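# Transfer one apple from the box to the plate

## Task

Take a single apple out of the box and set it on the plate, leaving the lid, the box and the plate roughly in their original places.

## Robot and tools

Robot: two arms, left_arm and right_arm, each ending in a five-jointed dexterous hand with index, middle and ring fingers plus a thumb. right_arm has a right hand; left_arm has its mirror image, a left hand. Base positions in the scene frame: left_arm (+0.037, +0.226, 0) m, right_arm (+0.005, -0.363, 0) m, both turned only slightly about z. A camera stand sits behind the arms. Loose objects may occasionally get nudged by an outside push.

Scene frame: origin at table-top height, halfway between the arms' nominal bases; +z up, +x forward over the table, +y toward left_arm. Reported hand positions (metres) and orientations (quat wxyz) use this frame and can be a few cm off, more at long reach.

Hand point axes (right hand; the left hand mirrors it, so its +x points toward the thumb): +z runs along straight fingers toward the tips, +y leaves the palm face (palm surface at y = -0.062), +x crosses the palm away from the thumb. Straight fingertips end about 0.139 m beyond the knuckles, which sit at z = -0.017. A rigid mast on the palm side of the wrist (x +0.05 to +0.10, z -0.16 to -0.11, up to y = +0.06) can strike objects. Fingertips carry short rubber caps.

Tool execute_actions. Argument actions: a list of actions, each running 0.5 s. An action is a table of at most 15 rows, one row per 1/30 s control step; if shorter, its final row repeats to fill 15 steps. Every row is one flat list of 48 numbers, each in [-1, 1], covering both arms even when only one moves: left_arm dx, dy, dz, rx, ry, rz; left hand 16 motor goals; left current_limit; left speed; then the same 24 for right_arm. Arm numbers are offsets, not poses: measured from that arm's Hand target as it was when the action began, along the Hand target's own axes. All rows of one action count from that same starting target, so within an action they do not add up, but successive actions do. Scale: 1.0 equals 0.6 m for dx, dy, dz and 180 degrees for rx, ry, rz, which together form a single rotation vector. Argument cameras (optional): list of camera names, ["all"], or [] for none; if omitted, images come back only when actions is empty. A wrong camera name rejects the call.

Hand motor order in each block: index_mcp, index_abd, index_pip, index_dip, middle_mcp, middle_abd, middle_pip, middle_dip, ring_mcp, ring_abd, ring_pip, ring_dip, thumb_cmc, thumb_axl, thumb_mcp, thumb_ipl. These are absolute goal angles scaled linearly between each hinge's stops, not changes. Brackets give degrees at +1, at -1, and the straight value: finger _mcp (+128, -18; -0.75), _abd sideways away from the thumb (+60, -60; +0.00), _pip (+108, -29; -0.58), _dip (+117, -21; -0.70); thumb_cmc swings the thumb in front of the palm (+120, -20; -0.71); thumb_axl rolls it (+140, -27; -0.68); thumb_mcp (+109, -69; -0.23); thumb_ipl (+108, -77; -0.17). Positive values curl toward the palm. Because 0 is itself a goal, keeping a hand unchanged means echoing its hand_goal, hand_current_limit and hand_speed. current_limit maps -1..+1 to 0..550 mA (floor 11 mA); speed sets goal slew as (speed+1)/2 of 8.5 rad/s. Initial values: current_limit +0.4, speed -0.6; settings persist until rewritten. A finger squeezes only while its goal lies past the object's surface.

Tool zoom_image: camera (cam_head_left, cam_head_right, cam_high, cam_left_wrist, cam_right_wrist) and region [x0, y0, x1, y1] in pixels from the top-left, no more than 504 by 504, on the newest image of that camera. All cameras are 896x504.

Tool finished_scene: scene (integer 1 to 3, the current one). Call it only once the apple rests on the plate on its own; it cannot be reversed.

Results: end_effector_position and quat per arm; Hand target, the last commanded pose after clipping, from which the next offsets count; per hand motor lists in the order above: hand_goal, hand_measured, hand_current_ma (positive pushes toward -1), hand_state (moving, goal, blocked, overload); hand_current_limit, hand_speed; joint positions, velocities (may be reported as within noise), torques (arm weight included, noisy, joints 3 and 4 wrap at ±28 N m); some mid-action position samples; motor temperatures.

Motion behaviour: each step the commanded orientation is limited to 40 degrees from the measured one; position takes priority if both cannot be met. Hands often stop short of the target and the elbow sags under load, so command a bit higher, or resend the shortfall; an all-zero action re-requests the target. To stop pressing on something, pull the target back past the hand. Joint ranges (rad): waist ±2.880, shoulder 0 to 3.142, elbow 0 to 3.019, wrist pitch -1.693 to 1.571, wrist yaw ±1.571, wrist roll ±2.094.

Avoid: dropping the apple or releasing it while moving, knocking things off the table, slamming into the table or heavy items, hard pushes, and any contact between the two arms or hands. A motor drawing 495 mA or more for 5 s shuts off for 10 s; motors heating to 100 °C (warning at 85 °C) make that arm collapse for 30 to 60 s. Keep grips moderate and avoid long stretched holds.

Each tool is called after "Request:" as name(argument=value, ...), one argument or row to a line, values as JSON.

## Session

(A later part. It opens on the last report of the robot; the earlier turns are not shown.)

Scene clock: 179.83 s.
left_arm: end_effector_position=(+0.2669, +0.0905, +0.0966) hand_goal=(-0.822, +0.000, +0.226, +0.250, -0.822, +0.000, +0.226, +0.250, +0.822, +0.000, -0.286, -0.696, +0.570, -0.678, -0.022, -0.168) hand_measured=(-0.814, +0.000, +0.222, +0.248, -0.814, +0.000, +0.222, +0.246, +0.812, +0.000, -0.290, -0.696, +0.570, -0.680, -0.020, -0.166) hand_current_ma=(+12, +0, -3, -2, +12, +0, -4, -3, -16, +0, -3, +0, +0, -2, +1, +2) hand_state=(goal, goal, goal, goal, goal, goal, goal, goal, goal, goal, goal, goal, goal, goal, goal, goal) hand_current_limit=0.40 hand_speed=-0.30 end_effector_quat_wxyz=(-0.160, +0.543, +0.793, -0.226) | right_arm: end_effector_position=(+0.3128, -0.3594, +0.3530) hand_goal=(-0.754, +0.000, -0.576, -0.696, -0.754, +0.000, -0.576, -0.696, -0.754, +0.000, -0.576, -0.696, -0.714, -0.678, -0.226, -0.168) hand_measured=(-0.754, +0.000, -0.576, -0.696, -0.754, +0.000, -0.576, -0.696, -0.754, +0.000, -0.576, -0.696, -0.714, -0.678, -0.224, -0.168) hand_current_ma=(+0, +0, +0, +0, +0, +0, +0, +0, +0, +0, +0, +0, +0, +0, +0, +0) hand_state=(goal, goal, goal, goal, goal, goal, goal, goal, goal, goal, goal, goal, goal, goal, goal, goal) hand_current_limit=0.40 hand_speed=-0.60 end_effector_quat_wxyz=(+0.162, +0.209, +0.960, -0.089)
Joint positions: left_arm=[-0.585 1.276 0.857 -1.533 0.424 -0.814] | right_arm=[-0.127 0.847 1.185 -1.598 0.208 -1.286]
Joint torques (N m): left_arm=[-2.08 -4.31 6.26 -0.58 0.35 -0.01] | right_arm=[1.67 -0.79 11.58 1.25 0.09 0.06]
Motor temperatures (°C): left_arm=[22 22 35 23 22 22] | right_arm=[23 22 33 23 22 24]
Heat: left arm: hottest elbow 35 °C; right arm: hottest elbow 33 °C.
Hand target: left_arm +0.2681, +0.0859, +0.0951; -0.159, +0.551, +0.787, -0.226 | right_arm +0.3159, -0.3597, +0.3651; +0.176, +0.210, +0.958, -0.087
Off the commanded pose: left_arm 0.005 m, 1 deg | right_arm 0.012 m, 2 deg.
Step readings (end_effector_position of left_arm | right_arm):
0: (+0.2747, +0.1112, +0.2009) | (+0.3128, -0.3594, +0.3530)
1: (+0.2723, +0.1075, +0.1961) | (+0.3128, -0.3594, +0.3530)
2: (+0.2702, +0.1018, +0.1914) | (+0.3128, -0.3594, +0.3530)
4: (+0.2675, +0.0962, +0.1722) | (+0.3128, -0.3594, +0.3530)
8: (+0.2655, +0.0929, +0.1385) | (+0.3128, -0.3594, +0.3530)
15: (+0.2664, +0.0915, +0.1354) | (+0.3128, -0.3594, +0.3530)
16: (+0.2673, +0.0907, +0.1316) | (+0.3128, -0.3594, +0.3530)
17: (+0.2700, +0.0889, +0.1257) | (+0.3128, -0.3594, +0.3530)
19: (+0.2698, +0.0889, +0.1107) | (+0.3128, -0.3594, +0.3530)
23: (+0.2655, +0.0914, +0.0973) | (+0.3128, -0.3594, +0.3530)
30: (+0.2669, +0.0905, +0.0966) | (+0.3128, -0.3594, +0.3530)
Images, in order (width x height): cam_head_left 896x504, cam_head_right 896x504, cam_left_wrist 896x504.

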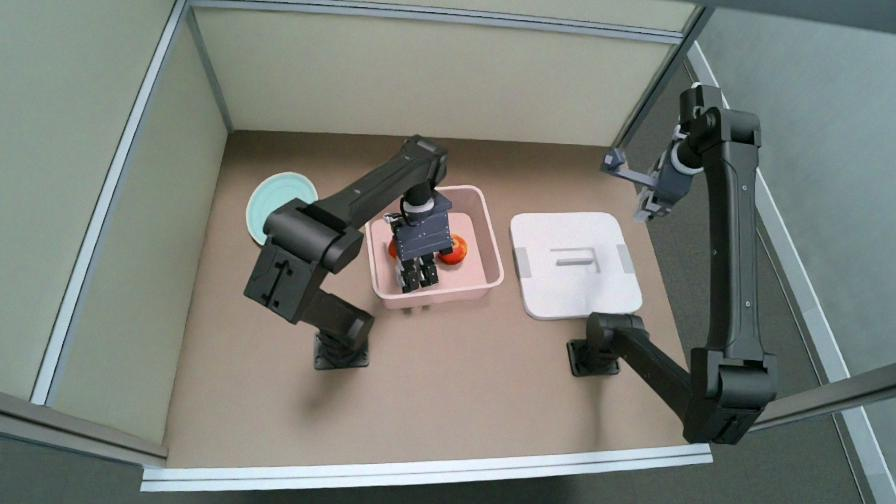

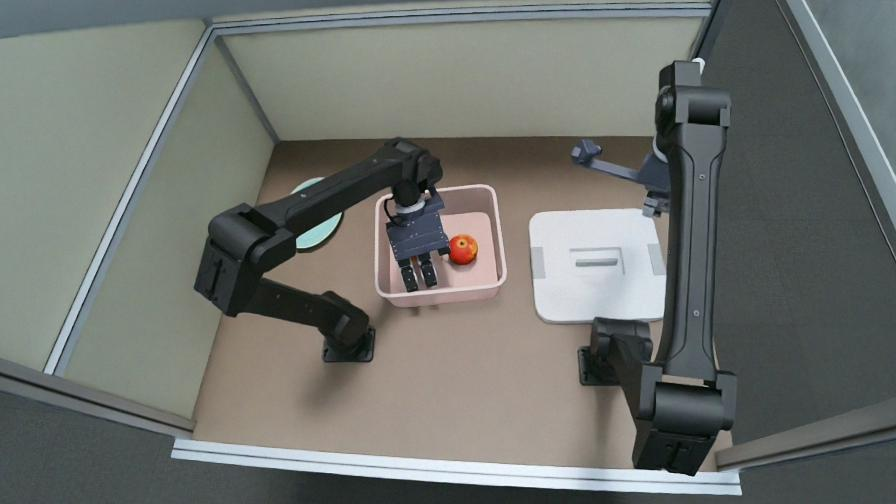

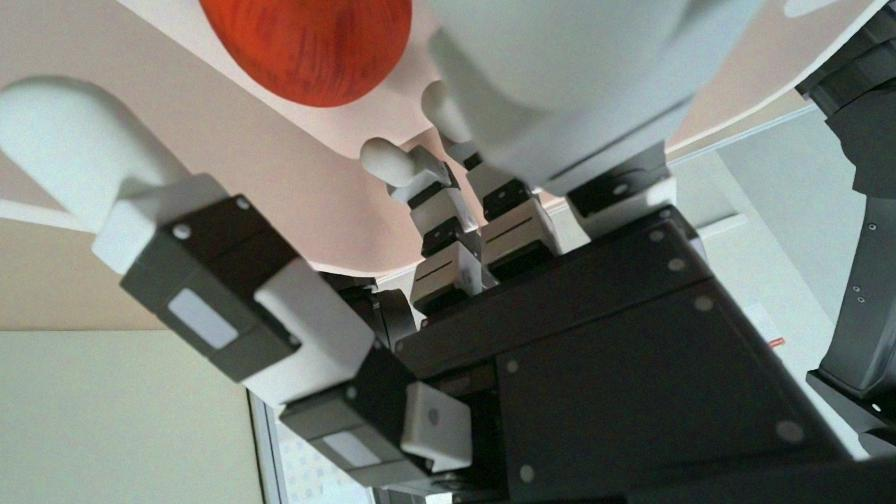

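Request:
execute_actions(
  actions=[
    [[-0.001,0.0317,0.0548,0,0,0,-0.822,0,0.226,0.25,-0.822,0,0.226,0.25,0.822,0,-0.285,-0.696,0.571,-0.678,-0.022,-0.168,0.4,-0.3,0,0,0,0,0,0,-0.754,0,-0.576,-0.696,-0.754,0,-0.576,-0.696,-0.754,0,-0.576,-0.696,-0.714,-0.678,-0.226,-0.168,0.4,-0.6]],
  ],
  cameras=["cam_left_wrist","cam_head_right"],
)

Request:
zoom_image(
  camera="cam_head_right",
  region=[350, 160, 510, 320],
)

Scene clock: 189.97 s.
left_arm: end_effector_position=(+0.2697, +0.0880, +0.0603) hand_goal=(-0.822, +0.000, +0.226, +0.250, -0.822, +0.000, +0.226, +0.250, +0.822, +0.000, -0.286, -0.696, +0.570, -0.678, -0.022, -0.168) hand_measured=(-0.816, +0.000, +0.222, +0.248, -0.816, +0.000, +0.222, +0.246, +0.812, +0.000, -0.290, -0.696, +0.570, -0.680, -0.020, -0.166) hand_current_ma=(+8, +0, -3, -2, +9, +0, -4, -3, -15, +0, -3, +0, +0, -2, +1, +2) hand_state=(goal, goal, goal, goal, goal, goal, goal, goal, goal, goal, goal, goal, goal, goal, goal, goal) hand_current_limit=0.40 hand_speed=-0.30 end_effector_quat_wxyz=(-0.156, +0.545, +0.792, -0.226) | right_arm: end_effector_position=(+0.3128, -0.3594, +0.3530) hand_goal=(-0.754, +0.000, -0.576, -0.696, -0.754, +0.000, -0.576, -0.696, -0.754, +0.000, -0.576, -0.696, -0.714, -0.678, -0.226, -0.168) hand_measured=(-0.754, +0.000, -0.576, -0.696, -0.754, +0.000, -0.576, -0.696, -0.754, +0.000, -0.576, -0.696, -0.714, -0.678, -0.224, -0.168) hand_current_ma=(+0, +0, +0, +0, +0, +0, +0, +0, +0, +0, +0, +0, +0, +0, +0, +0) hand_state=(goal, goal, goal, goal, goal, goal, goal, goal, goal, goal, goal, goal, goal, goal, goal, goal) hand_current_limit=0.40 hand_speed=-0.60 end_effector_quat_wxyz=(+0.162, +0.209, +0.960, -0.089)
Joint positions: left_arm=[-0.587 1.33 0.8 -1.413 0.425 -0.813] | right_arm=[-0.127 0.847 1.185 -1.598 0.208 -1.286]
Joint torques (N m): left_arm=[-2.32 -4.66 5.31 -0.59 0.4 -0.07] | right_arm=[1.67 -0.79 11.58 1.25 0.08 0.06]
Heat: left arm: hottest elbow 34 °C; right arm: hottest elbow 33 °C.
Hand target: left_arm +0.2669, +0.0849, +0.0571; -0.159, +0.551, +0.787, -0.226 | right_arm +0.3159, -0.3597, +0.3651; +0.176, +0.210, +0.958, -0.087
Off the commanded pose: left_arm 0.005 m, 1 deg | right_arm 0.012 m, 2 deg.
Step readings (end_effector_position of left_arm | right_arm):
0: (+0.2669, +0.0905, +0.0966) | (+0.3128, -0.3594, +0.3530)
1: (+0.2677, +0.0899, +0.0931) | (+0.3128, -0.3594, +0.3530)
2: (+0.2701, +0.0882, +0.0883) | (+0.3128, -0.3594, +0.3530)
4: (+0.2707, +0.0874, +0.0749) | (+0.3128, -0.3594, +0.3530)
8: (+0.2692, +0.0883, +0.0612) | (+0.3128, -0.3594, +0.3530)
15: (+0.2697, +0.0880, +0.0603) | (+0.3128, -0.3594, +0.3530)
Images, in order (width x height): cam_head_right 896x504, cam_left_wrist 896x504.

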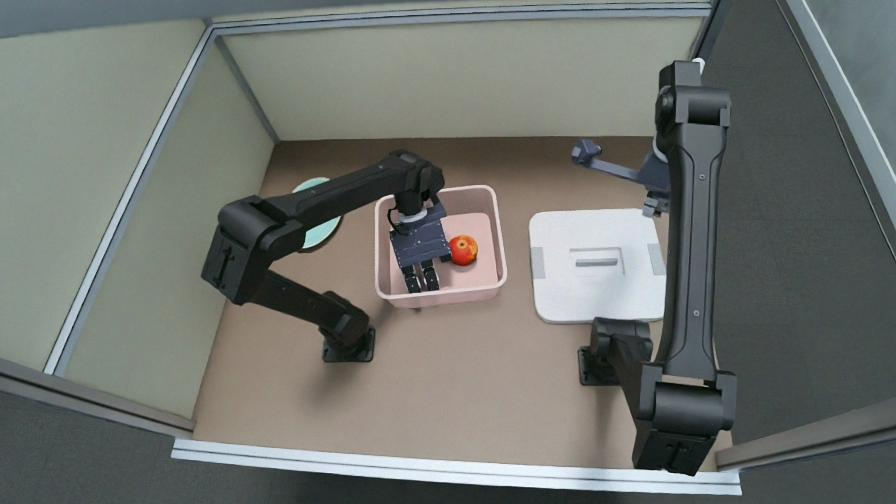

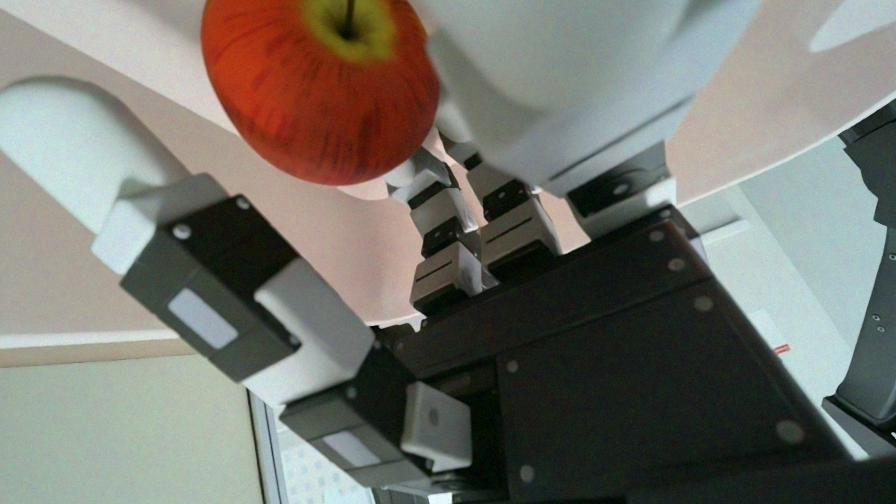

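Scaled by 3.150 from the camera's 896x504 image, which has a finer 1280x720 frame.

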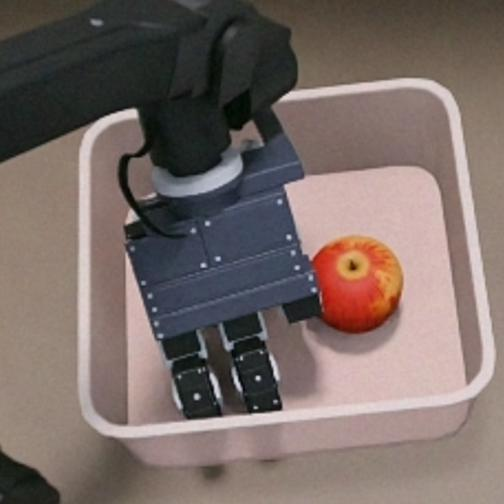

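Request:
execute_actions(
  actions=[
    [[0,0.0035,0.0057,0,0,0,-0.7,0,0.226,0.3,-0.7,0,0.226,0.3,0.822,0,-0.285,-0.696,0.571,-0.678,0.08,-0.168,0.2,-0.5,0,0,0,0,0,0,-0.754,0,-0.576,-0.696,-0.754,0,-0.576,-0.696,-0.754,0,-0.576,-0.696,-0.714,-0.678,-0.226,-0.168,0.4,-0.6]],
    [[0,0,0,0,0,0,-0.5,0,0.23,0.35,-0.5,0,0.23,0.35,0.822,0,-0.285,-0.696,0.571,-0.678,0.25,-0.168,0.2,-0.7,0,0,0,0,0,0,-0.754,0,-0.576,-0.696,-0.754,0,-0.576,-0.696,-0.754,0,-0.576,-0.696,-0.714,-0.678,-0.226,-0.168,0.4,-0.6]],
    [[0,0,0,0,0,0,-0.42,0,0.26,0.38,-0.42,0,0.26,0.38,0.822,0,-0.285,-0.696,0.571,-0.678,0.35,-0.1,0.35,-0.7,0,0,0,0,0,0,-0.754,0,-0.576,-0.696,-0.754,0,-0.576,-0.696,-0.754,0,-0.576,-0.696,-0.714,-0.678,-0.226,-0.168,0.4,-0.6]],
  ],
  cameras=["cam_left_wrist","cam_head_right"],
)

Scene clock: 199.13 s.
left_arm: end_effector_position=(+0.2703, +0.0866, +0.0585) hand_goal=(-0.420, +0.000, +0.260, +0.380, -0.420, +0.000, +0.260, +0.380, +0.822, +0.000, -0.286, -0.696, +0.570, -0.678, +0.350, -0.100) hand_measured=(-0.580, +0.000, +0.222, +0.376, -0.600, +0.000, +0.202, +0.360, +0.812, +0.000, -0.290, -0.696, +0.554, -0.682, +0.128, -0.182) hand_current_ma=(-371, +0, -86, -4, -371, +0, -152, -35, -15, +0, -3, +0, -29, -4, -371, -371) hand_state=(blocked, goal, blocked, goal, blocked, goal, blocked, goal, goal, goal, goal, goal, goal, goal, blocked, blocked) hand_current_limit=0.35 hand_speed=-0.70 end_effector_quat_wxyz=(-0.152, +0.546, +0.792, -0.228) | right_arm: end_effector_position=(+0.3128, -0.3594, +0.3530) hand_goal=(-0.754, +0.000, -0.576, -0.696, -0.754, +0.000, -0.576, -0.696, -0.754, +0.000, -0.576, -0.696, -0.714, -0.678, -0.226, -0.168) hand_measured=(-0.754, +0.000, -0.576, -0.696, -0.754, +0.000, -0.576, -0.696, -0.754, +0.000, -0.576, -0.696, -0.714, -0.678, -0.224, -0.168) hand_current_ma=(+0, +0, +0, +0, +0, +0, +0, +0, +0, +0, +0, +0, +0, +0, +0, +0) hand_state=(goal, goal, goal, goal, goal, goal, goal, goal, goal, goal, goal, goal, goal, goal, goal, goal) hand_current_limit=0.40 hand_speed=-0.60 end_effector_quat_wxyz=(+0.162, +0.209, +0.960, -0.089)
Joint positions: left_arm=[-0.587 1.33 0.796 -1.401 0.429 -0.813] | right_arm=[-0.127 0.847 1.185 -1.598 0.208 -1.286]
Joint torques (N m): left_arm=[-2.26 -4.19 5.16 -0.54 0.23 -0.07] | right_arm=[1.67 -0.79 11.58 1.25 0.09 0.06]
Heat: left arm: hottest elbow 33 °C; right arm: hottest elbow 33 °C.
Hand target: left_arm +0.2668, +0.0849, +0.0530; -0.159, +0.551, +0.787, -0.226 | right_arm +0.3159, -0.3597, +0.3651; +0.176, +0.210, +0.958, -0.087
Off the commanded pose: left_arm 0.007 m, 1 deg | right_arm 0.012 m, 2 deg.
Step readings (end_effector_position of left_arm | right_arm):
0: (+0.2697, +0.0880, +0.0603) | (+0.3128, -0.3594, +0.3530)
1: (+0.2701, +0.0878, +0.0602) | (+0.3128, -0.3594, +0.3530)
2: (+0.2703, +0.0877, +0.0597) | (+0.3128, -0.3594, +0.3530)
4: (+0.2707, +0.0874, +0.0590) | (+0.3128, -0.3594, +0.3530)
8: (+0.2706, +0.0875, +0.0585) | (+0.3128, -0.3594, +0.3530)
15: (+0.2706, +0.0875, +0.0585) | (+0.3128, -0.3594, +0.3530)
16: (+0.2706, +0.0875, +0.0585) | (+0.3128, -0.3594, +0.3530)
17: (+0.2706, +0.0875, +0.0585) | (+0.3128, -0.3594, +0.3530)
19: (+0.2707, +0.0873, +0.0585) | (+0.3128, -0.3594, +0.3530)
23: (+0.2704, +0.0868, +0.0585) | (+0.3128, -0.3594, +0.3530)
30: (+0.2703, +0.0867, +0.0585) | (+0.3128, -0.3594, +0.3530)
31: (+0.2703, +0.0867, +0.0585) | (+0.3128, -0.3594, +0.3530)
32: (+0.2703, +0.0866, +0.0585) | (+0.3128, -0.3594, +0.3530)
34: (+0.2703, +0.0866, +0.0585) | (+0.3128, -0.3594, +0.3530)
38: (+0.2703, +0.0866, +0.0585) | (+0.3128, -0.3594, +0.3530)
45: (+0.2703, +0.0866, +0.0585) | (+0.3128, -0.3594, +0.3530)
Images, in order (width x height): cam_head_right 896x504, cam_left_wrist 896x504.

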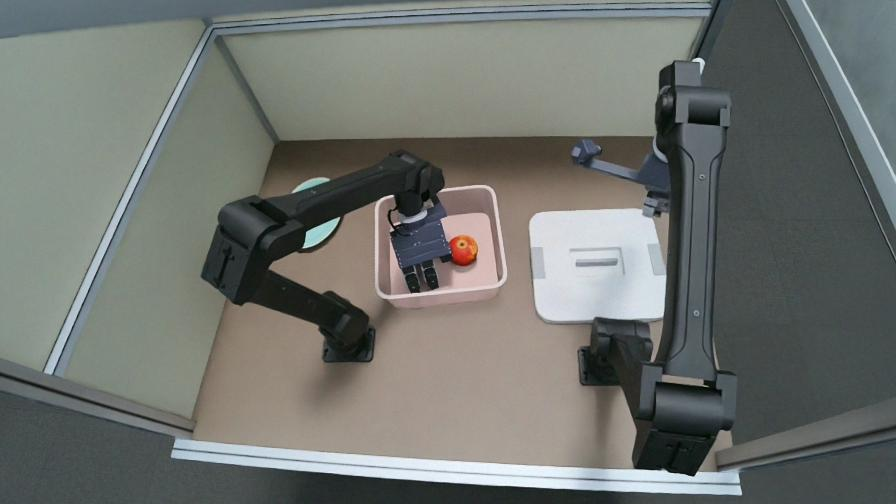

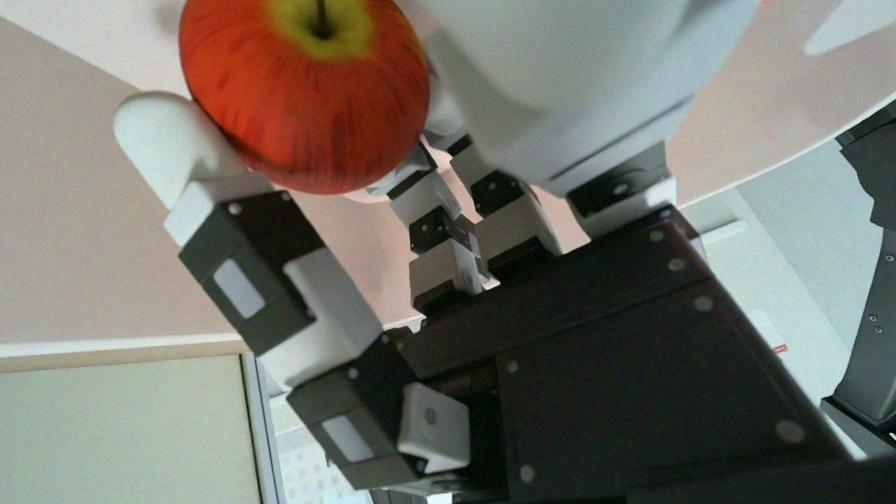

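Request:
execute_actions(
  actions=[
    [[0,-0.0177,-0.0283,0,0,0,-0.42,0,0.26,0.38,-0.42,0,0.26,0.38,0.822,0,-0.285,-0.696,0.571,-0.678,0.35,-0.1,0.4,-0.7,0,0,0,0,0,0,-0.754,0,-0.576,-0.696,-0.754,0,-0.576,-0.696,-0.754,0,-0.576,-0.696,-0.714,-0.678,-0.226,-0.168,0.4,-0.6]],
    [[0,-0.0265,-0.0424,0,0,0,-0.42,0,0.26,0.38,-0.42,0,0.26,0.38,0.822,0,-0.285,-0.696,0.571,-0.678,0.35,-0.1,0.4,-0.7,0,0,0,0,0,0,-0.754,0,-0.576,-0.696,-0.754,0,-0.576,-0.696,-0.754,0,-0.576,-0.696,-0.714,-0.678,-0.226,-0.168,0.4,-0.6]],
  ],
  cameras=["cam_left_wrist"],
)

Scene clock: 204.40 s.
left_arm: end_effector_position=(+0.2506, +0.0985, +0.0825) hand_goal=(-0.420, +0.000, +0.260, +0.380, -0.420, +0.000, +0.260, +0.380, +0.822, +0.000, -0.286, -0.696, +0.570, -0.678, +0.350, -0.100) hand_measured=(-0.566, +0.000, +0.222, +0.378, -0.582, +0.002, +0.202, +0.362, +0.812, +0.000, -0.290, -0.696, +0.550, -0.682, +0.120, -0.182) hand_current_ma=(-385, +0, -86, -2, -385, +1, -152, -31, -15, +0, -3, +0, -38, -5, -385, -372) hand_state=(blocked, goal, blocked, goal, blocked, goal, blocked, goal, goal, goal, goal, goal, blocked, goal, blocked, blocked) hand_current_limit=0.40 hand_speed=-0.70 end_effector_quat_wxyz=(-0.183, +0.538, +0.790, -0.229) | right_arm: end_effector_position=(+0.3128, -0.3594, +0.3530) hand_goal=(-0.754, +0.000, -0.576, -0.696, -0.754, +0.000, -0.576, -0.696, -0.754, +0.000, -0.576, -0.696, -0.714, -0.678, -0.226, -0.168) hand_measured=(-0.754, +0.000, -0.576, -0.696, -0.754, +0.000, -0.576, -0.696, -0.754, +0.000, -0.576, -0.696, -0.714, -0.678, -0.224, -0.168) hand_current_ma=(+0, +0, +0, +0, +0, +0, +0, +0, +0, +0, +0, +0, +0, +0, +0, +0) hand_state=(goal, goal, goal, goal, goal, goal, goal, goal, goal, goal, goal, goal, goal, goal, goal, goal) hand_current_limit=0.40 hand_speed=-0.60 end_effector_quat_wxyz=(+0.162, +0.209, +0.960, -0.089)
Joint positions: left_arm=[-0.587 1.283 0.813 -1.531 0.427 -0.81] | right_arm=[-0.127 0.847 1.185 -1.598 0.208 -1.286]
Joint torques (N m): left_arm=[-2.2 -5.6 9.96 -1.73 0.32 -0.11] | right_arm=[1.67 -0.73 11.58 1.24 0.08 0.06]
Heat: left arm: hottest elbow 33 °C; right arm: hottest elbow 33 °C.
Hand target: left_arm +0.2670, +0.0849, +0.1032; -0.159, +0.551, +0.787, -0.226 | right_arm +0.3159, -0.3597, +0.3651; +0.176, +0.210, +0.958, -0.087
Off the commanded pose: left_arm 0.030 m, 3 deg | right_arm 0.012 m, 2 deg.
Step readings (end_effector_position of left_arm | right_arm):
0: (+0.2703, +0.0866, +0.0585) | (+0.3128, -0.3594, +0.3530)
1: (+0.2690, +0.0874, +0.0589) | (+0.3128, -0.3594, +0.3530)
2: (+0.2671, +0.0886, +0.0594) | (+0.3128, -0.3594, +0.3530)
4: (+0.2630, +0.0909, +0.0605) | (+0.3128, -0.3594, +0.3530)
8: (+0.2614, +0.0919, +0.0610) | (+0.3128, -0.3594, +0.3530)
15: (+0.2614, +0.0919, +0.0610) | (+0.3128, -0.3594, +0.3530)
16: (+0.2603, +0.0925, +0.0624) | (+0.3128, -0.3594, +0.3530)
17: (+0.2570, +0.0945, +0.0651) | (+0.3128, -0.3594, +0.3530)
19: (+0.2519, +0.0978, +0.0725) | (+0.3128, -0.3594, +0.3530)
23: (+0.2502, +0.0988, +0.0813) | (+0.3128, -0.3594, +0.3530)
30: (+0.2506, +0.0985, +0.0825) | (+0.3128, -0.3594, +0.3530)
Images, in order (width x height): cam_left_wrist 896x504.

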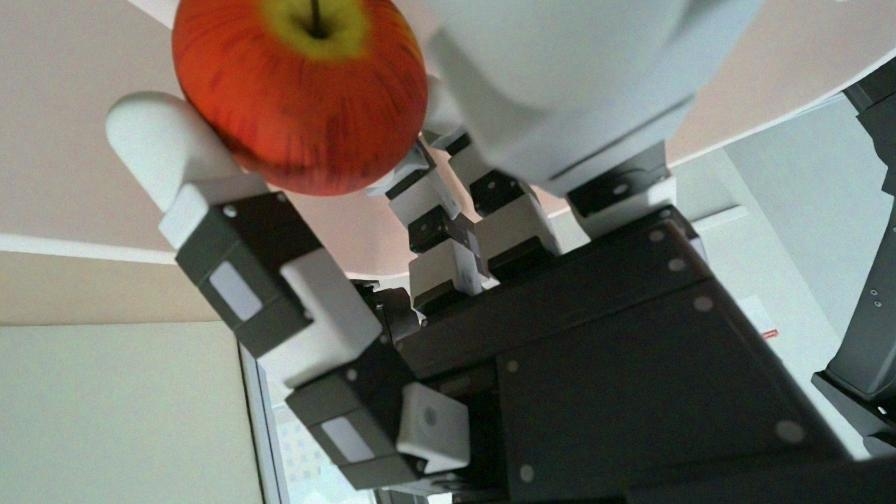

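Request:
execute_actions(
  actions=[
    [[-0.0163,-0.0355,-0.0958,0,0,0,-0.42,0,0.26,0.38,-0.42,0,0.26,0.38,0.822,0,-0.285,-0.696,0.571,-0.678,0.35,-0.1,0.4,-0.7,0,0,0,0,0,0,-0.754,0,-0.576,-0.696,-0.754,0,-0.576,-0.696,-0.754,0,-0.576,-0.696,-0.714,-0.678,-0.226,-0.168,0.4,-0.6]],
    [[0,-0.0398,-0.0636,0,0,0,-0.42,0,0.26,0.38,-0.42,0,0.26,0.38,0.822,0,-0.285,-0.696,0.571,-0.678,0.35,-0.1,0.4,-0.7,0,0,0,0,0,0,-0.754,0,-0.576,-0.696,-0.754,0,-0.576,-0.696,-0.754,0,-0.576,-0.696,-0.714,-0.678,-0.226,-0.168,0.4,-0.6]],
    [[0.1452,0.1257,-0.07,0,-0.0098,-0.0157,-0.42,0,0.26,0.38,-0.42,0,0.26,0.38,0.822,0,-0.285,-0.696,0.571,-0.678,0.35,-0.1,0.4,-0.7,0,0,0,0,0,0,-0.754,0,-0.576,-0.696,-0.754,0,-0.576,-0.696,-0.754,0,-0.576,-0.696,-0.714,-0.678,-0.226,-0.168,0.4,-0.6]],
    [[0.1365,0.1325,-0.0745,0,-0.0098,-0.0157,-0.42,0,0.26,0.38,-0.42,0,0.26,0.38,0.822,0,-0.285,-0.696,0.571,-0.678,0.35,-0.1,0.4,-0.7,0,0,0,0,0,0,-0.754,0,-0.576,-0.696,-0.754,0,-0.576,-0.696,-0.754,0,-0.576,-0.696,-0.714,-0.678,-0.226,-0.168,0.4,-0.6]],
    [[0.1273,0.1392,-0.0785,0,-0.0098,-0.0157,-0.42,0,0.26,0.38,-0.42,0,0.26,0.38,0.822,0,-0.285,-0.696,0.571,-0.678,0.35,-0.1,0.4,-0.7,0,0,0,0,0,0,-0.754,0,-0.576,-0.696,-0.754,0,-0.576,-0.696,-0.754,0,-0.576,-0.696,-0.714,-0.678,-0.226,-0.168,0.4,-0.6]],
  ],
  cameras=["cam_left_wrist","cam_high"],
)

Scene clock: 221.07 s.
left_arm: end_effector_position=(+0.4218, +0.4124, +0.1712) hand_goal=(-0.420, +0.000, +0.260, +0.380, -0.420, +0.000, +0.260, +0.380, +0.822, +0.000, -0.286, -0.696, +0.570, -0.678, +0.350, -0.100) hand_measured=(-0.524, -0.002, +0.224, +0.382, -0.540, +0.006, +0.202, +0.372, +0.810, +0.002, -0.290, -0.696, +0.542, -0.684, +0.096, -0.180) hand_current_ma=(-366, -2, -78, +2, -385, +6, -152, -10, -18, +1, -3, +0, -56, -9, -385, -355) hand_state=(blocked, goal, blocked, goal, blocked, goal, blocked, goal, goal, goal, goal, goal, blocked, goal, blocked, blocked) hand_current_limit=0.40 hand_speed=-0.70 end_effector_quat_wxyz=(-0.082, +0.480, +0.861, -0.146) | right_arm: end_effector_position=(+0.3128, -0.3594, +0.3530) hand_goal=(-0.754, +0.000, -0.576, -0.696, -0.754, +0.000, -0.576, -0.696, -0.754, +0.000, -0.576, -0.696, -0.714, -0.678, -0.226, -0.168) hand_measured=(-0.754, +0.000, -0.576, -0.696, -0.754, +0.000, -0.576, -0.696, -0.754, +0.000, -0.576, -0.696, -0.714, -0.678, -0.224, -0.168) hand_current_ma=(+0, +0, +0, +0, +0, +0, +0, +0, +0, +0, +0, +0, +0, +0, +0, +0) hand_state=(goal, goal, goal, goal, goal, goal, goal, goal, goal, goal, goal, goal, goal, goal, goal, goal) hand_current_limit=0.40 hand_speed=-0.60 end_effector_quat_wxyz=(+0.162, +0.209, +0.960, -0.089)
Joint positions: left_arm=[0.334 1.488 1.276 -1.69 0.052 -0.154] | right_arm=[-0.127 0.847 1.185 -1.598 0.208 -1.286]
Joint torques (N m): left_arm=[-1.79 -9.64 10.02 -1.05 0.11 0] | right_arm=[1.67 -0.79 11.59 1.25 0.09 0.06]
Heat: left arm: hottest elbow 34 °C; right arm: hottest elbow 33 °C.
Hand target: left_arm +0.4359, +0.4138, +0.1949; -0.139, +0.481, +0.832, -0.239 | right_arm +0.3159, -0.3597, +0.3651; +0.176, +0.210, +0.958, -0.087
Off the commanded pose: left_arm 0.028 m, 13 deg | right_arm 0.012 m, 2 deg.
joint sent to its limit (left arm) — joint 4 (wrist pitch), lower limit. The joint targets are off in orientation, not in position.
Step readings (end_effector_position of left_arm | right_arm):
0: (+0.2506, +0.0985, +0.0825) | (+0.3128, -0.3594, +0.3530)
1: (+0.2514, +0.0983, +0.0869) | (+0.3128, -0.3594, +0.3530)
2: (+0.2485, +0.1007, +0.0948) | (+0.3128, -0.3594, +0.3530)
4: (+0.2516, +0.0989, +0.1155) | (+0.3128, -0.3594, +0.3530)
8: (+0.2719, +0.0870, +0.1426) | (+0.3128, -0.3594, +0.3530)
15: (+0.2739, +0.0859, +0.1469) | (+0.3128, -0.3594, +0.3530)
16: (+0.2738, +0.0867, +0.1488) | (+0.3128, -0.3594, +0.3530)
17: (+0.2735, +0.0886, +0.1510) | (+0.3128, -0.3594, +0.3530)
19: (+0.2711, +0.0901, +0.1607) | (+0.3128, -0.3594, +0.3530)
23: (+0.2692, +0.0894, +0.1805) | (+0.3128, -0.3594, +0.3530)
30: (+0.2699, +0.0896, +0.1856) | (+0.3128, -0.3594, +0.3530)
31: (+0.2760, +0.0976, +0.1866) | (+0.3128, -0.3594, +0.3530)
32: (+0.2843, +0.1101, +0.1870) | (+0.3128, -0.3594, +0.3530)
34: (+0.3051, +0.1556, +0.1907) | (+0.3128, -0.3594, +0.3530)
38: (+0.3195, +0.2092, +0.1911) | (+0.3128, -0.3594, +0.3530)
45: (+0.3228, +0.1979, +0.1905) | (+0.3128, -0.3594, +0.3530)
46: (+0.3261, +0.2046, +0.1900) | (+0.3128, -0.3594, +0.3530)
47: (+0.3305, +0.2180, +0.1896) | (+0.3128, -0.3594, +0.3530)
49: (+0.3402, +0.2661, +0.1862) | (+0.3128, -0.3594, +0.3530)
53: (+0.3533, +0.3187, +0.1760) | (+0.3128, -0.3594, +0.3530)
60: (+0.3626, +0.3046, +0.1720) | (+0.3128, -0.3594, +0.3530)
61: (+0.3667, +0.3109, +0.1731) | (+0.3128, -0.3594, +0.3530)
62: (+0.3728, +0.3215, +0.1736) | (+0.3128, -0.3594, +0.3530)
64: (+0.3913, +0.3651, +0.1777) | (+0.3128, -0.3594, +0.3530)
68: (+0.4136, +0.4249, +0.1751) | (+0.3128, -0.3594, +0.3530)
75: (+0.4197, +0.4159, +0.1713) | (+0.3128, -0.3594, +0.3530)
Images, in order (width x height): cam_high 896x504, cam_left_wrist 896x504.

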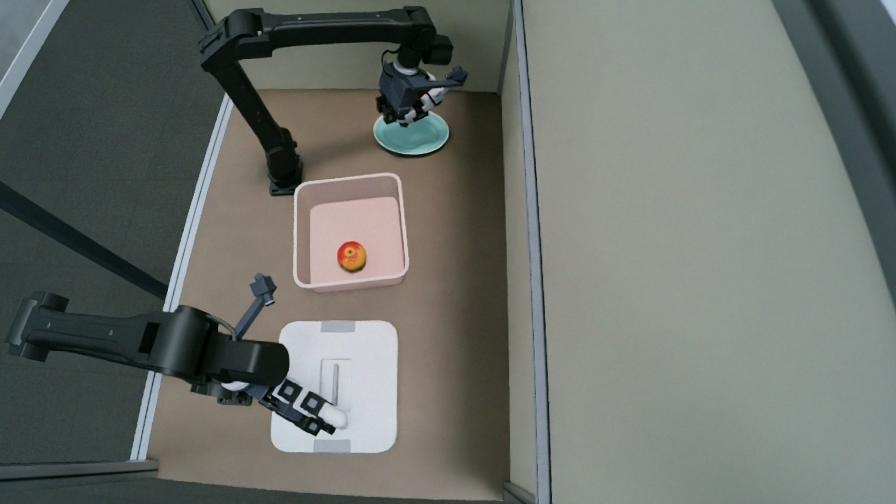

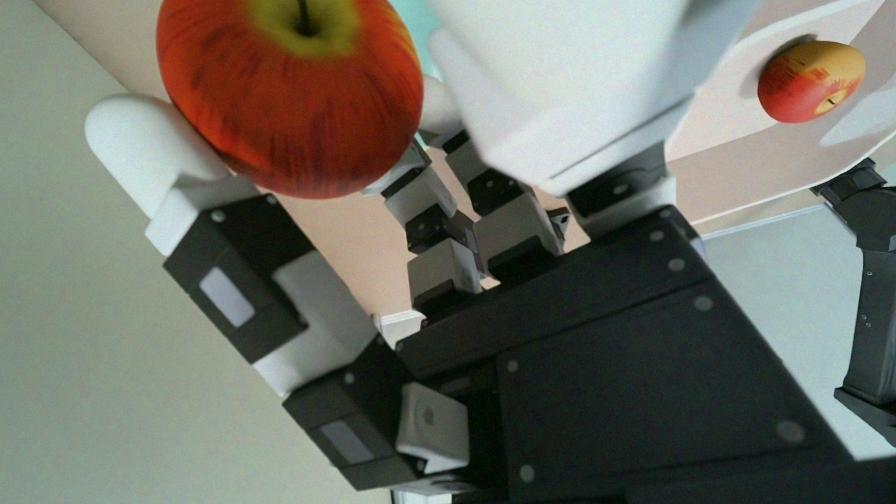

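Request:
execute_actions(
  actions=[
    [[0,0.0813,0.13,0,0,0,-0.42,0,0.26,0.38,-0.42,0,0.26,0.38,0.822,0,-0.285,-0.696,0.571,-0.678,0.35,-0.1,0.35,-0.7,0,0,0,0,0,0,-0.754,0,-0.576,-0.696,-0.754,0,-0.576,-0.696,-0.754,0,-0.576,-0.696,-0.714,-0.678,-0.226,-0.168,0.4,-0.6]],
  ],
  cameras=["cam_left_wrist","cam_high"],
)

Request:
zoom_image(
  camera="cam_high",
  region=[340, 50, 500, 210],
)

Scene clock: 224.87 s.
left_arm: end_effector_position=(+0.4248, +0.4088, +0.0817) hand_goal=(-0.420, +0.000, +0.260, +0.380, -0.420, +0.000, +0.260, +0.380, +0.822, +0.000, -0.286, -0.696, +0.570, -0.678, +0.350, -0.100) hand_measured=(-0.520, -0.002, +0.226, +0.382, -0.536, +0.006, +0.204, +0.374, +0.812, +0.002, -0.290, -0.696, +0.542, -0.684, +0.092, -0.180) hand_current_ma=(-346, -2, -77, +2, -371, +6, -149, -9, -15, +1, -3, +0, -56, -9, -371, -355) hand_state=(blocked, goal, blocked, goal, blocked, goal, blocked, goal, goal, goal, goal, goal, blocked, goal, blocked, blocked) hand_current_limit=0.35 hand_speed=-0.70 end_effector_quat_wxyz=(-0.141, +0.477, +0.835, -0.236) | right_arm: end_effector_position=(+0.3128, -0.3594, +0.3530) hand_goal=(-0.754, +0.000, -0.576, -0.696, -0.754, +0.000, -0.576, -0.696, -0.754, +0.000, -0.576, -0.696, -0.714, -0.678, -0.226, -0.168) hand_measured=(-0.754, +0.000, -0.576, -0.696, -0.754, +0.000, -0.576, -0.696, -0.754, +0.000, -0.576, -0.696, -0.714, -0.678, -0.224, -0.168) hand_current_ma=(+0, +0, +0, +0, +0, +0, +0, +0, +0, +0, +0, +0, +0, +0, +0, +0) hand_state=(goal, goal, goal, goal, goal, goal, goal, goal, goal, goal, goal, goal, goal, goal, goal, goal) hand_current_limit=0.40 hand_speed=-0.60 end_effector_quat_wxyz=(+0.162, +0.209, +0.960, -0.089)
Joint positions: left_arm=[0.334 1.712 1.282 -1.694 0.063 -0.123] | right_arm=[-0.127 0.847 1.185 -1.598 0.208 -1.286]
Joint torques (N m): left_arm=[-1.03 -12.75 7.65 -1.4 0.11 -0.01] | right_arm=[1.67 -0.79 11.59 1.25 0.09 0.06]
Heat: left arm: hottest elbow 34 °C; right arm: hottest elbow 33 °C.
Hand target: left_arm +0.4359, +0.4138, +0.1030; -0.139, +0.481, +0.832, -0.239 | right_arm +0.3159, -0.3597, +0.3651; +0.176, +0.210, +0.958, -0.087
Off the commanded pose: left_arm 0.024 m, 1 deg | right_arm 0.012 m, 2 deg.
joint sent to its limit (left arm) — joint 4 (wrist pitch), lower limit. The joint targets are off in orientation, not in position.
Step readings (end_effector_position of left_arm | right_arm):
0: (+0.4219, +0.4124, +0.1712) | (+0.3128, -0.3594, +0.3530)
1: (+0.4224, +0.4118, +0.1668) | (+0.3128, -0.3594, +0.3530)
2: (+0.4235, +0.4110, +0.1605) | (+0.3128, -0.3594, +0.3530)
4: (+0.4266, +0.4108, +0.1384) | (+0.3128, -0.3594, +0.3530)
8: (+0.4251, +0.4095, +0.0880) | (+0.3128, -0.3594, +0.3530)
15: (+0.4247, +0.4089, +0.0810) | (+0.3128, -0.3594, +0.3530)
Images, in order (width x height): cam_high 896x504, cam_left_wrist 896x504.

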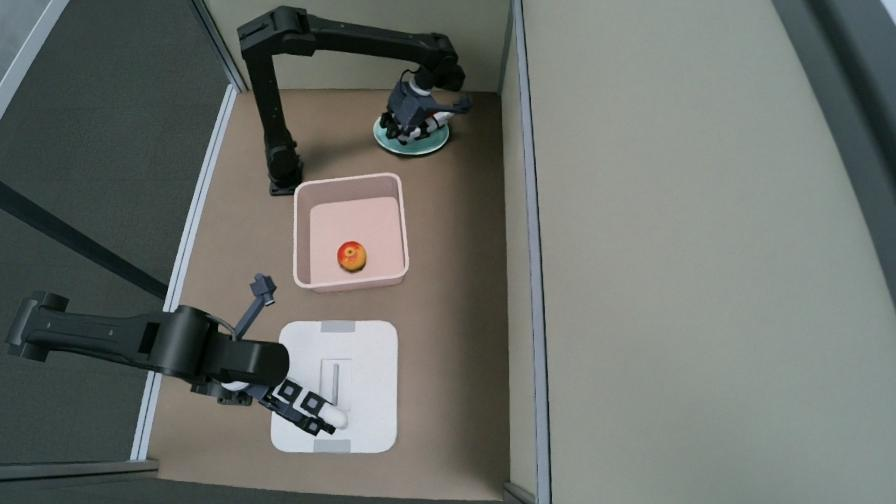

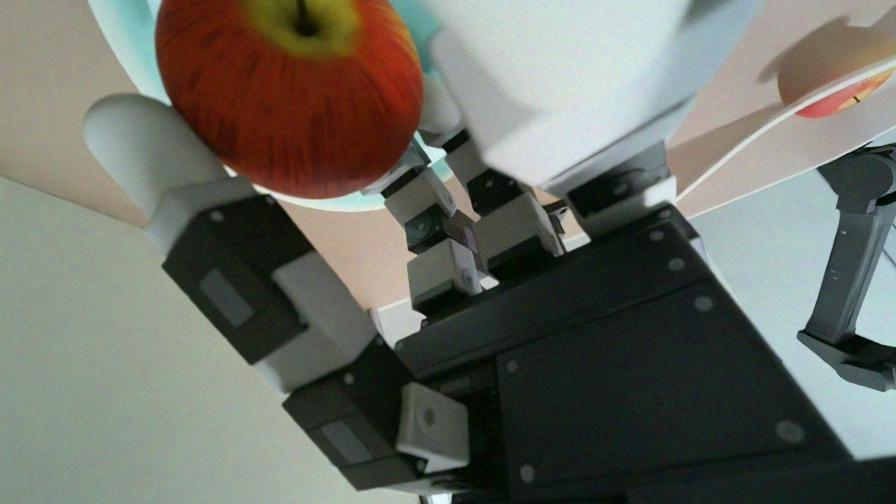

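Scaled by 3.150 from the camera's 896x504 image, which has a finer 1280x720 frame.

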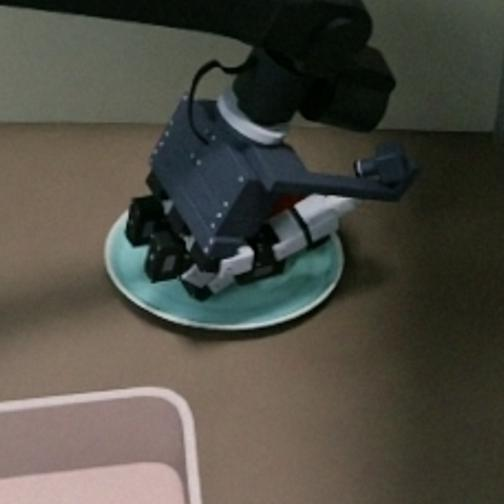

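Request:
execute_actions(
  actions=[
    [[0,0.0137,0.0219,0,0,0,-0.42,0,0.26,0.38,-0.42,0,0.26,0.38,0.822,0,-0.285,-0.696,0.571,-0.678,0.35,-0.1,0.3,-0.7,0,0,0,0,0,0,-0.754,0,-0.576,-0.696,-0.754,0,-0.576,-0.696,-0.754,0,-0.576,-0.696,-0.714,-0.678,-0.226,-0.168,0.4,-0.6]],
    [[0,0.0137,0.0219,0,0,0,-0.42,0,0.26,0.38,-0.42,0,0.26,0.38,0.822,0,-0.285,-0.696,0.571,-0.678,0.35,-0.1,0.3,-0.7,0,0,0,0,0,0,-0.754,0,-0.576,-0.696,-0.754,0,-0.576,-0.696,-0.754,0,-0.576,-0.696,-0.714,-0.678,-0.226,-0.168,0.4,-0.6]],
  ],
  cameras=["cam_left_wrist"],
)

Scene clock: 230.20 s.
left_arm: end_effector_position=(+0.4247, +0.4080, +0.0662) hand_goal=(-0.420, +0.000, +0.260, +0.380, -0.420, +0.000, +0.260, +0.380, +0.822, +0.000, -0.286, -0.696, +0.570, -0.678, +0.350, -0.100) hand_measured=(-0.520, -0.002, +0.226, +0.382, -0.536, +0.006, +0.204, +0.374, +0.812, +0.002, -0.290, -0.696, +0.542, -0.684, +0.092, -0.180) hand_current_ma=(-346, -2, -77, +2, -358, +6, -149, -9, -15, +1, -3, +0, -56, -9, -357, -355) hand_state=(blocked, goal, blocked, goal, blocked, goal, blocked, goal, goal, goal, goal, goal, blocked, goal, blocked, blocked) hand_current_limit=0.30 hand_speed=-0.70 end_effector_quat_wxyz=(-0.149, +0.477, +0.830, -0.248) | right_arm: end_effector_position=(+0.3128, -0.3594, +0.3530) hand_goal=(-0.754, +0.000, -0.576, -0.696, -0.754, +0.000, -0.576, -0.696, -0.754, +0.000, -0.576, -0.696, -0.714, -0.678, -0.226, -0.168) hand_measured=(-0.754, +0.000, -0.576, -0.696, -0.754, +0.000, -0.576, -0.696, -0.754, +0.000, -0.576, -0.696, -0.714, -0.678, -0.224, -0.168) hand_current_ma=(+0, +0, +0, +0, +0, +0, +0, +0, +0, +0, +0, +0, +0, +0, +0, +0) hand_state=(goal, goal, goal, goal, goal, goal, goal, goal, goal, goal, goal, goal, goal, goal, goal, goal) hand_current_limit=0.40 hand_speed=-0.60 end_effector_quat_wxyz=(+0.162, +0.209, +0.960, -0.089)
Joint positions: left_arm=[0.334 1.749 1.282 -1.689 0.064 -0.116] | right_arm=[-0.127 0.847 1.185 -1.598 0.208 -1.286]
Joint torques (N m): left_arm=[-0.85 -10.52 7.51 -1.16 0.19 -0.02] | right_arm=[1.67 -0.79 11.58 1.26 0.08 0.06]
Heat: left arm: hottest elbow 33 °C; right arm: hottest elbow 33 °C.
Hand target: left_arm +0.4358, +0.4138, +0.0721; -0.138, +0.481, +0.832, -0.239 | right_arm +0.3159, -0.3597, +0.3651; +0.176, +0.210, +0.958, -0.087
Off the commanded pose: left_arm 0.014 m, 2 deg | right_arm 0.012 m, 2 deg.
Step readings (end_effector_position of left_arm | right_arm):
0: (+0.4248, +0.4088, +0.0817) | (+0.3128, -0.3594, +0.3530)
1: (+0.4249, +0.4088, +0.0817) | (+0.3128, -0.3594, +0.3530)
2: (+0.4249, +0.4088, +0.0817) | (+0.3128, -0.3594, +0.3530)
4: (+0.4250, +0.4087, +0.0817) | (+0.3128, -0.3594, +0.3530)
8: (+0.4250, +0.4086, +0.0817) | (+0.3128, -0.3594, +0.3530)
15: (+0.4251, +0.4086, +0.0817) | (+0.3128, -0.3594, +0.3530)
16: (+0.4251, +0.4085, +0.0809) | (+0.3128, -0.3594, +0.3530)
17: (+0.4251, +0.4084, +0.0796) | (+0.3128, -0.3594, +0.3530)
19: (+0.4254, +0.4084, +0.0757) | (+0.3128, -0.3594, +0.3530)
23: (+0.4248, +0.4081, +0.0672) | (+0.3128, -0.3594, +0.3530)
30: (+0.4247, +0.4080, +0.0662) | (+0.3128, -0.3594, +0.3530)
Images, in order (width x height): cam_left_wrist 896x504.

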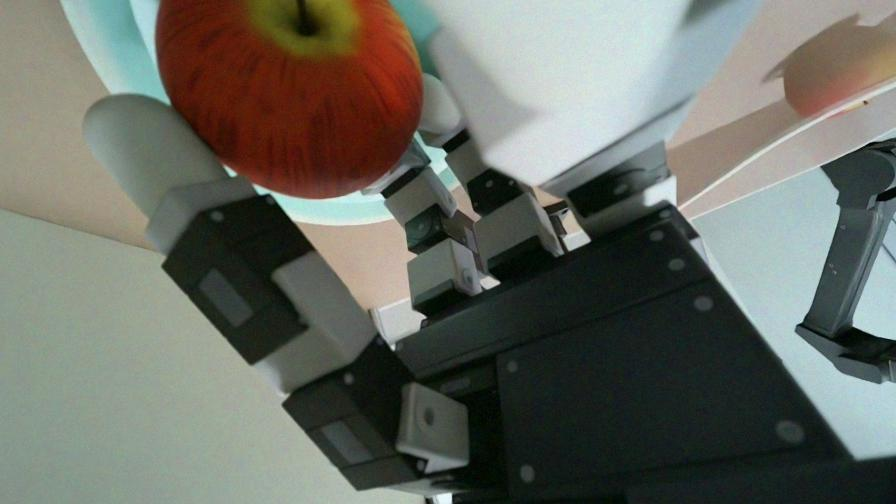

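Request:
execute_actions(
  actions=[
    [[0,0.0062,0.0099,0,0,0,-0.42,0,0.26,0.38,-0.42,0,0.26,0.38,0.822,0,-0.285,-0.696,0.571,-0.678,0.35,-0.1,0.2,-0.7,0,0,0,0,0,0,-0.754,0,-0.576,-0.696,-0.754,0,-0.576,-0.696,-0.754,0,-0.576,-0.696,-0.714,-0.678,-0.226,-0.168,0.4,-0.6]],
  ],
  cameras=["cam_left_wrist"],
)

Scene clock: 233.90 s.
left_arm: end_effector_position=(+0.4261, +0.4086, +0.0658) hand_goal=(-0.420, +0.000, +0.260, +0.380, -0.420, +0.000, +0.260, +0.380, +0.822, +0.000, -0.286, -0.696, +0.570, -0.678, +0.350, -0.100) hand_measured=(-0.520, -0.002, +0.226, +0.382, -0.536, +0.006, +0.204, +0.374, +0.812, +0.002, -0.290, -0.696, +0.542, -0.684, +0.090, -0.180) hand_current_ma=(-330, -2, -77, +2, -330, +6, -149, -9, -15, +1, -3, +0, -56, -9, -330, -330) hand_state=(blocked, goal, blocked, goal, blocked, goal, blocked, goal, goal, goal, goal, goal, blocked, goal, blocked, blocked) hand_current_limit=0.20 hand_speed=-0.70 end_effector_quat_wxyz=(-0.148, +0.478, +0.830, -0.246) | right_arm: end_effector_position=(+0.3128, -0.3594, +0.3530) hand_goal=(-0.754, +0.000, -0.576, -0.696, -0.754, +0.000, -0.576, -0.696, -0.754, +0.000, -0.576, -0.696, -0.714, -0.678, -0.226, -0.168) hand_measured=(-0.754, +0.000, -0.576, -0.696, -0.754, +0.000, -0.576, -0.696, -0.754, +0.000, -0.576, -0.696, -0.714, -0.678, -0.224, -0.168) hand_current_ma=(+0, +0, +0, +0, +0, +0, +0, +0, +0, +0, +0, +0, +0, +0, +0, +0) hand_state=(goal, goal, goal, goal, goal, goal, goal, goal, goal, goal, goal, goal, goal, goal, goal, goal) hand_current_limit=0.40 hand_speed=-0.60 end_effector_quat_wxyz=(+0.162, +0.209, +0.960, -0.089)
Joint positions: left_arm=[0.334 1.749 1.282 -1.683 0.064 -0.116] | right_arm=[-0.127 0.847 1.185 -1.598 0.208 -1.286]
Joint torques (N m): left_arm=[-0.79 -9.93 6.89 -0.64 0.19 -0.01] | right_arm=[1.67 -0.79 11.58 1.26 0.08 0.06]
Heat: left arm: hottest elbow 33 °C; right arm: hottest elbow 33 °C.
Hand target: left_arm +0.4358, +0.4138, +0.0651; -0.138, +0.481, +0.832, -0.239 | right_arm +0.3159, -0.3597, +0.3651; +0.176, +0.210, +0.958, -0.087
Off the commanded pose: left_arm 0.011 m, 1 deg | right_arm 0.012 m, 2 deg.
Step readings (end_effector_position of left_arm | right_arm):
0: (+0.4247, +0.4080, +0.0662) | (+0.3128, -0.3594, +0.3530)
1: (+0.4251, +0.4081, +0.0661) | (+0.3128, -0.3594, +0.3530)
2: (+0.4257, +0.4084, +0.0659) | (+0.3128, -0.3594, +0.3530)
4: (+0.4261, +0.4086, +0.0658) | (+0.3128, -0.3594, +0.3530)
8: (+0.4261, +0.4086, +0.0658) | (+0.3128, -0.3594, +0.3530)
15: (+0.4261, +0.4086, +0.0658) | (+0.3128, -0.3594, +0.3530)
Images, in order (width x height): cam_left_wrist 896x504.

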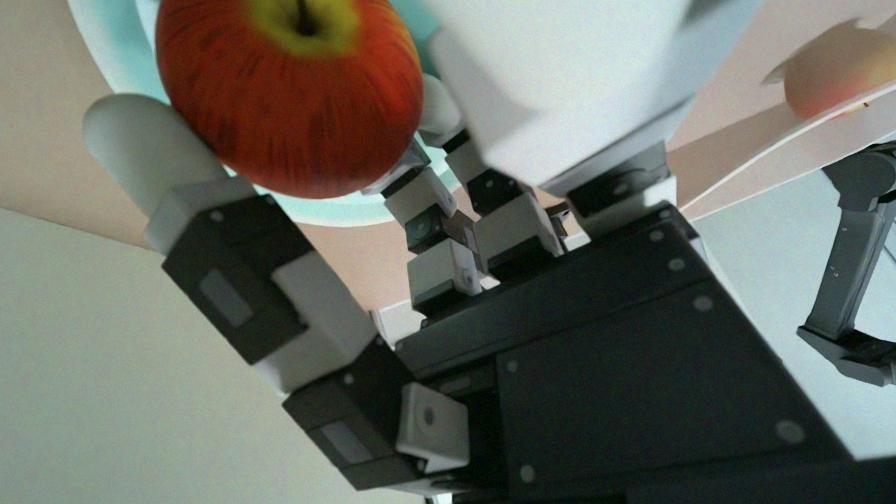

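Request:
execute_actions(
  actions=[
    [[0,0,0,0,0,0,-0.6,0,0.226,0.38,-0.6,0,0.226,0.38,0.822,0,-0.285,-0.696,0.571,-0.678,0.05,-0.168,0.3,-0.85,0,0,0,0,0,0,-0.754,0,-0.576,-0.696,-0.754,0,-0.576,-0.696,-0.754,0,-0.576,-0.696,-0.714,-0.678,-0.226,-0.168,0.4,-0.6]],
    [[0,0,0,0,0,0,-0.8,0,0.2,0.38,-0.8,0,0.2,0.38,0.822,0,-0.285,-0.696,0.571,-0.678,-0.1,-0.168,0.3,-0.75,0,0,0,0,0,0,-0.754,0,-0.576,-0.696,-0.754,0,-0.576,-0.696,-0.754,0,-0.576,-0.696,-0.714,-0.678,-0.226,-0.168,0.4,-0.6]],
  ],
  cameras=["cam_left_wrist"],
)

Scene clock: 238.40 s.
left_arm: end_effector_position=(+0.4287, +0.4096, +0.0651) hand_goal=(-0.800, +0.000, +0.200, +0.380, -0.800, +0.000, +0.200, +0.380, +0.822, +0.000, -0.286, -0.696, +0.570, -0.678, -0.100, -0.168) hand_measured=(-0.786, -0.002, +0.202, +0.382, -0.772, +0.000, +0.208, +0.376, +0.812, +0.002, -0.290, -0.696, +0.568, -0.680, -0.092, -0.170) hand_current_ma=(+22, -2, +1, +1, +61, +1, +9, -3, -15, +1, -3, +0, -2, -3, +14, -1) hand_state=(goal, goal, goal, goal, blocked, goal, goal, goal, goal, goal, goal, goal, goal, goal, goal, goal) hand_current_limit=0.30 hand_speed=-0.75 end_effector_quat_wxyz=(-0.144, +0.479, +0.832, -0.242) | right_arm: end_effector_position=(+0.3128, -0.3594, +0.3530) hand_goal=(-0.754, +0.000, -0.576, -0.696, -0.754, +0.000, -0.576, -0.696, -0.754, +0.000, -0.576, -0.696, -0.714, -0.678, -0.226, -0.168) hand_measured=(-0.754, +0.000, -0.576, -0.696, -0.754, +0.000, -0.576, -0.696, -0.754, +0.000, -0.576, -0.696, -0.714, -0.678, -0.224, -0.168) hand_current_ma=(+0, +0, +0, +0, +0, +0, +0, +0, +0, +0, +0, +0, +0, +0, +0, +0) hand_state=(goal, goal, goal, goal, goal, goal, goal, goal, goal, goal, goal, goal, goal, goal, goal, goal) hand_current_limit=0.40 hand_speed=-0.60 end_effector_quat_wxyz=(+0.162, +0.209, +0.960, -0.089)
Joint positions: left_arm=[0.334 1.749 1.282 -1.672 0.064 -0.116] | right_arm=[-0.127 0.847 1.185 -1.598 0.208 -1.286]
Joint torques (N m): left_arm=[-0.79 -9.88 6.9 -1.1 0.19 -0.01] | right_arm=[1.67 -0.79 11.58 1.25 0.08 0.06]
Heat: left arm: hottest elbow 33 °C; right arm: hottest elbow 33 °C.
Hand target: left_arm +0.4359, +0.4138, +0.0651; -0.138, +0.481, +0.832, -0.239 | right_arm +0.3159, -0.3597, +0.3651; +0.176, +0.210, +0.958, -0.087
Off the commanded pose: left_arm 0.008 m, 1 deg | right_arm 0.012 m, 2 deg.
Step readings (end_effector_position of left_arm | right_arm):
0: (+0.4261, +0.4086, +0.0658) | (+0.3128, -0.3594, +0.3530)
1: (+0.4261, +0.4086, +0.0658) | (+0.3128, -0.3594, +0.3530)
2: (+0.4261, +0.4086, +0.0658) | (+0.3128, -0.3594, +0.3530)
4: (+0.4261, +0.4086, +0.0658) | (+0.3128, -0.3594, +0.3530)
8: (+0.4267, +0.4088, +0.0656) | (+0.3128, -0.3594, +0.3530)
15: (+0.4278, +0.4093, +0.0653) | (+0.3128, -0.3594, +0.3530)
16: (+0.4278, +0.4093, +0.0653) | (+0.3128, -0.3594, +0.3530)
17: (+0.4278, +0.4093, +0.0653) | (+0.3128, -0.3594, +0.3530)
19: (+0.4284, +0.4095, +0.0652) | (+0.3128, -0.3594, +0.3530)
23: (+0.4285, +0.4095, +0.0651) | (+0.3128, -0.3594, +0.3530)
30: (+0.4287, +0.4096, +0.0651) | (+0.3128, -0.3594, +0.3530)
Images, in order (width x height): cam_left_wrist 896x504.

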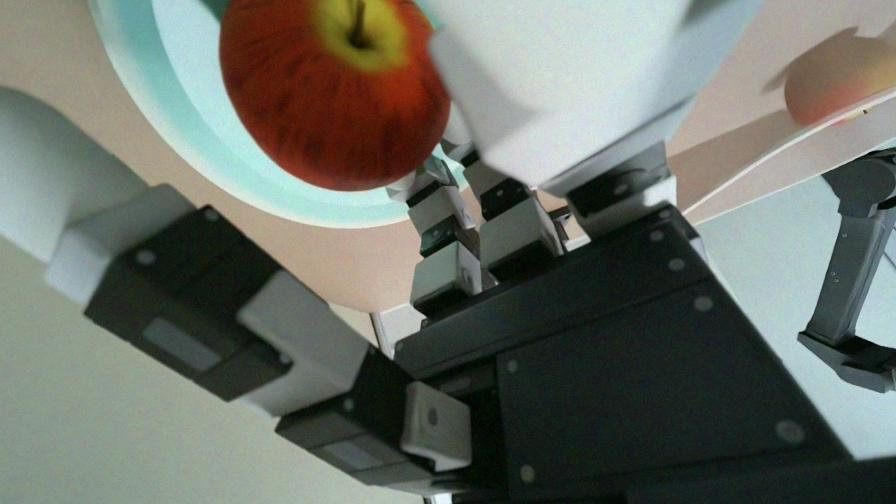

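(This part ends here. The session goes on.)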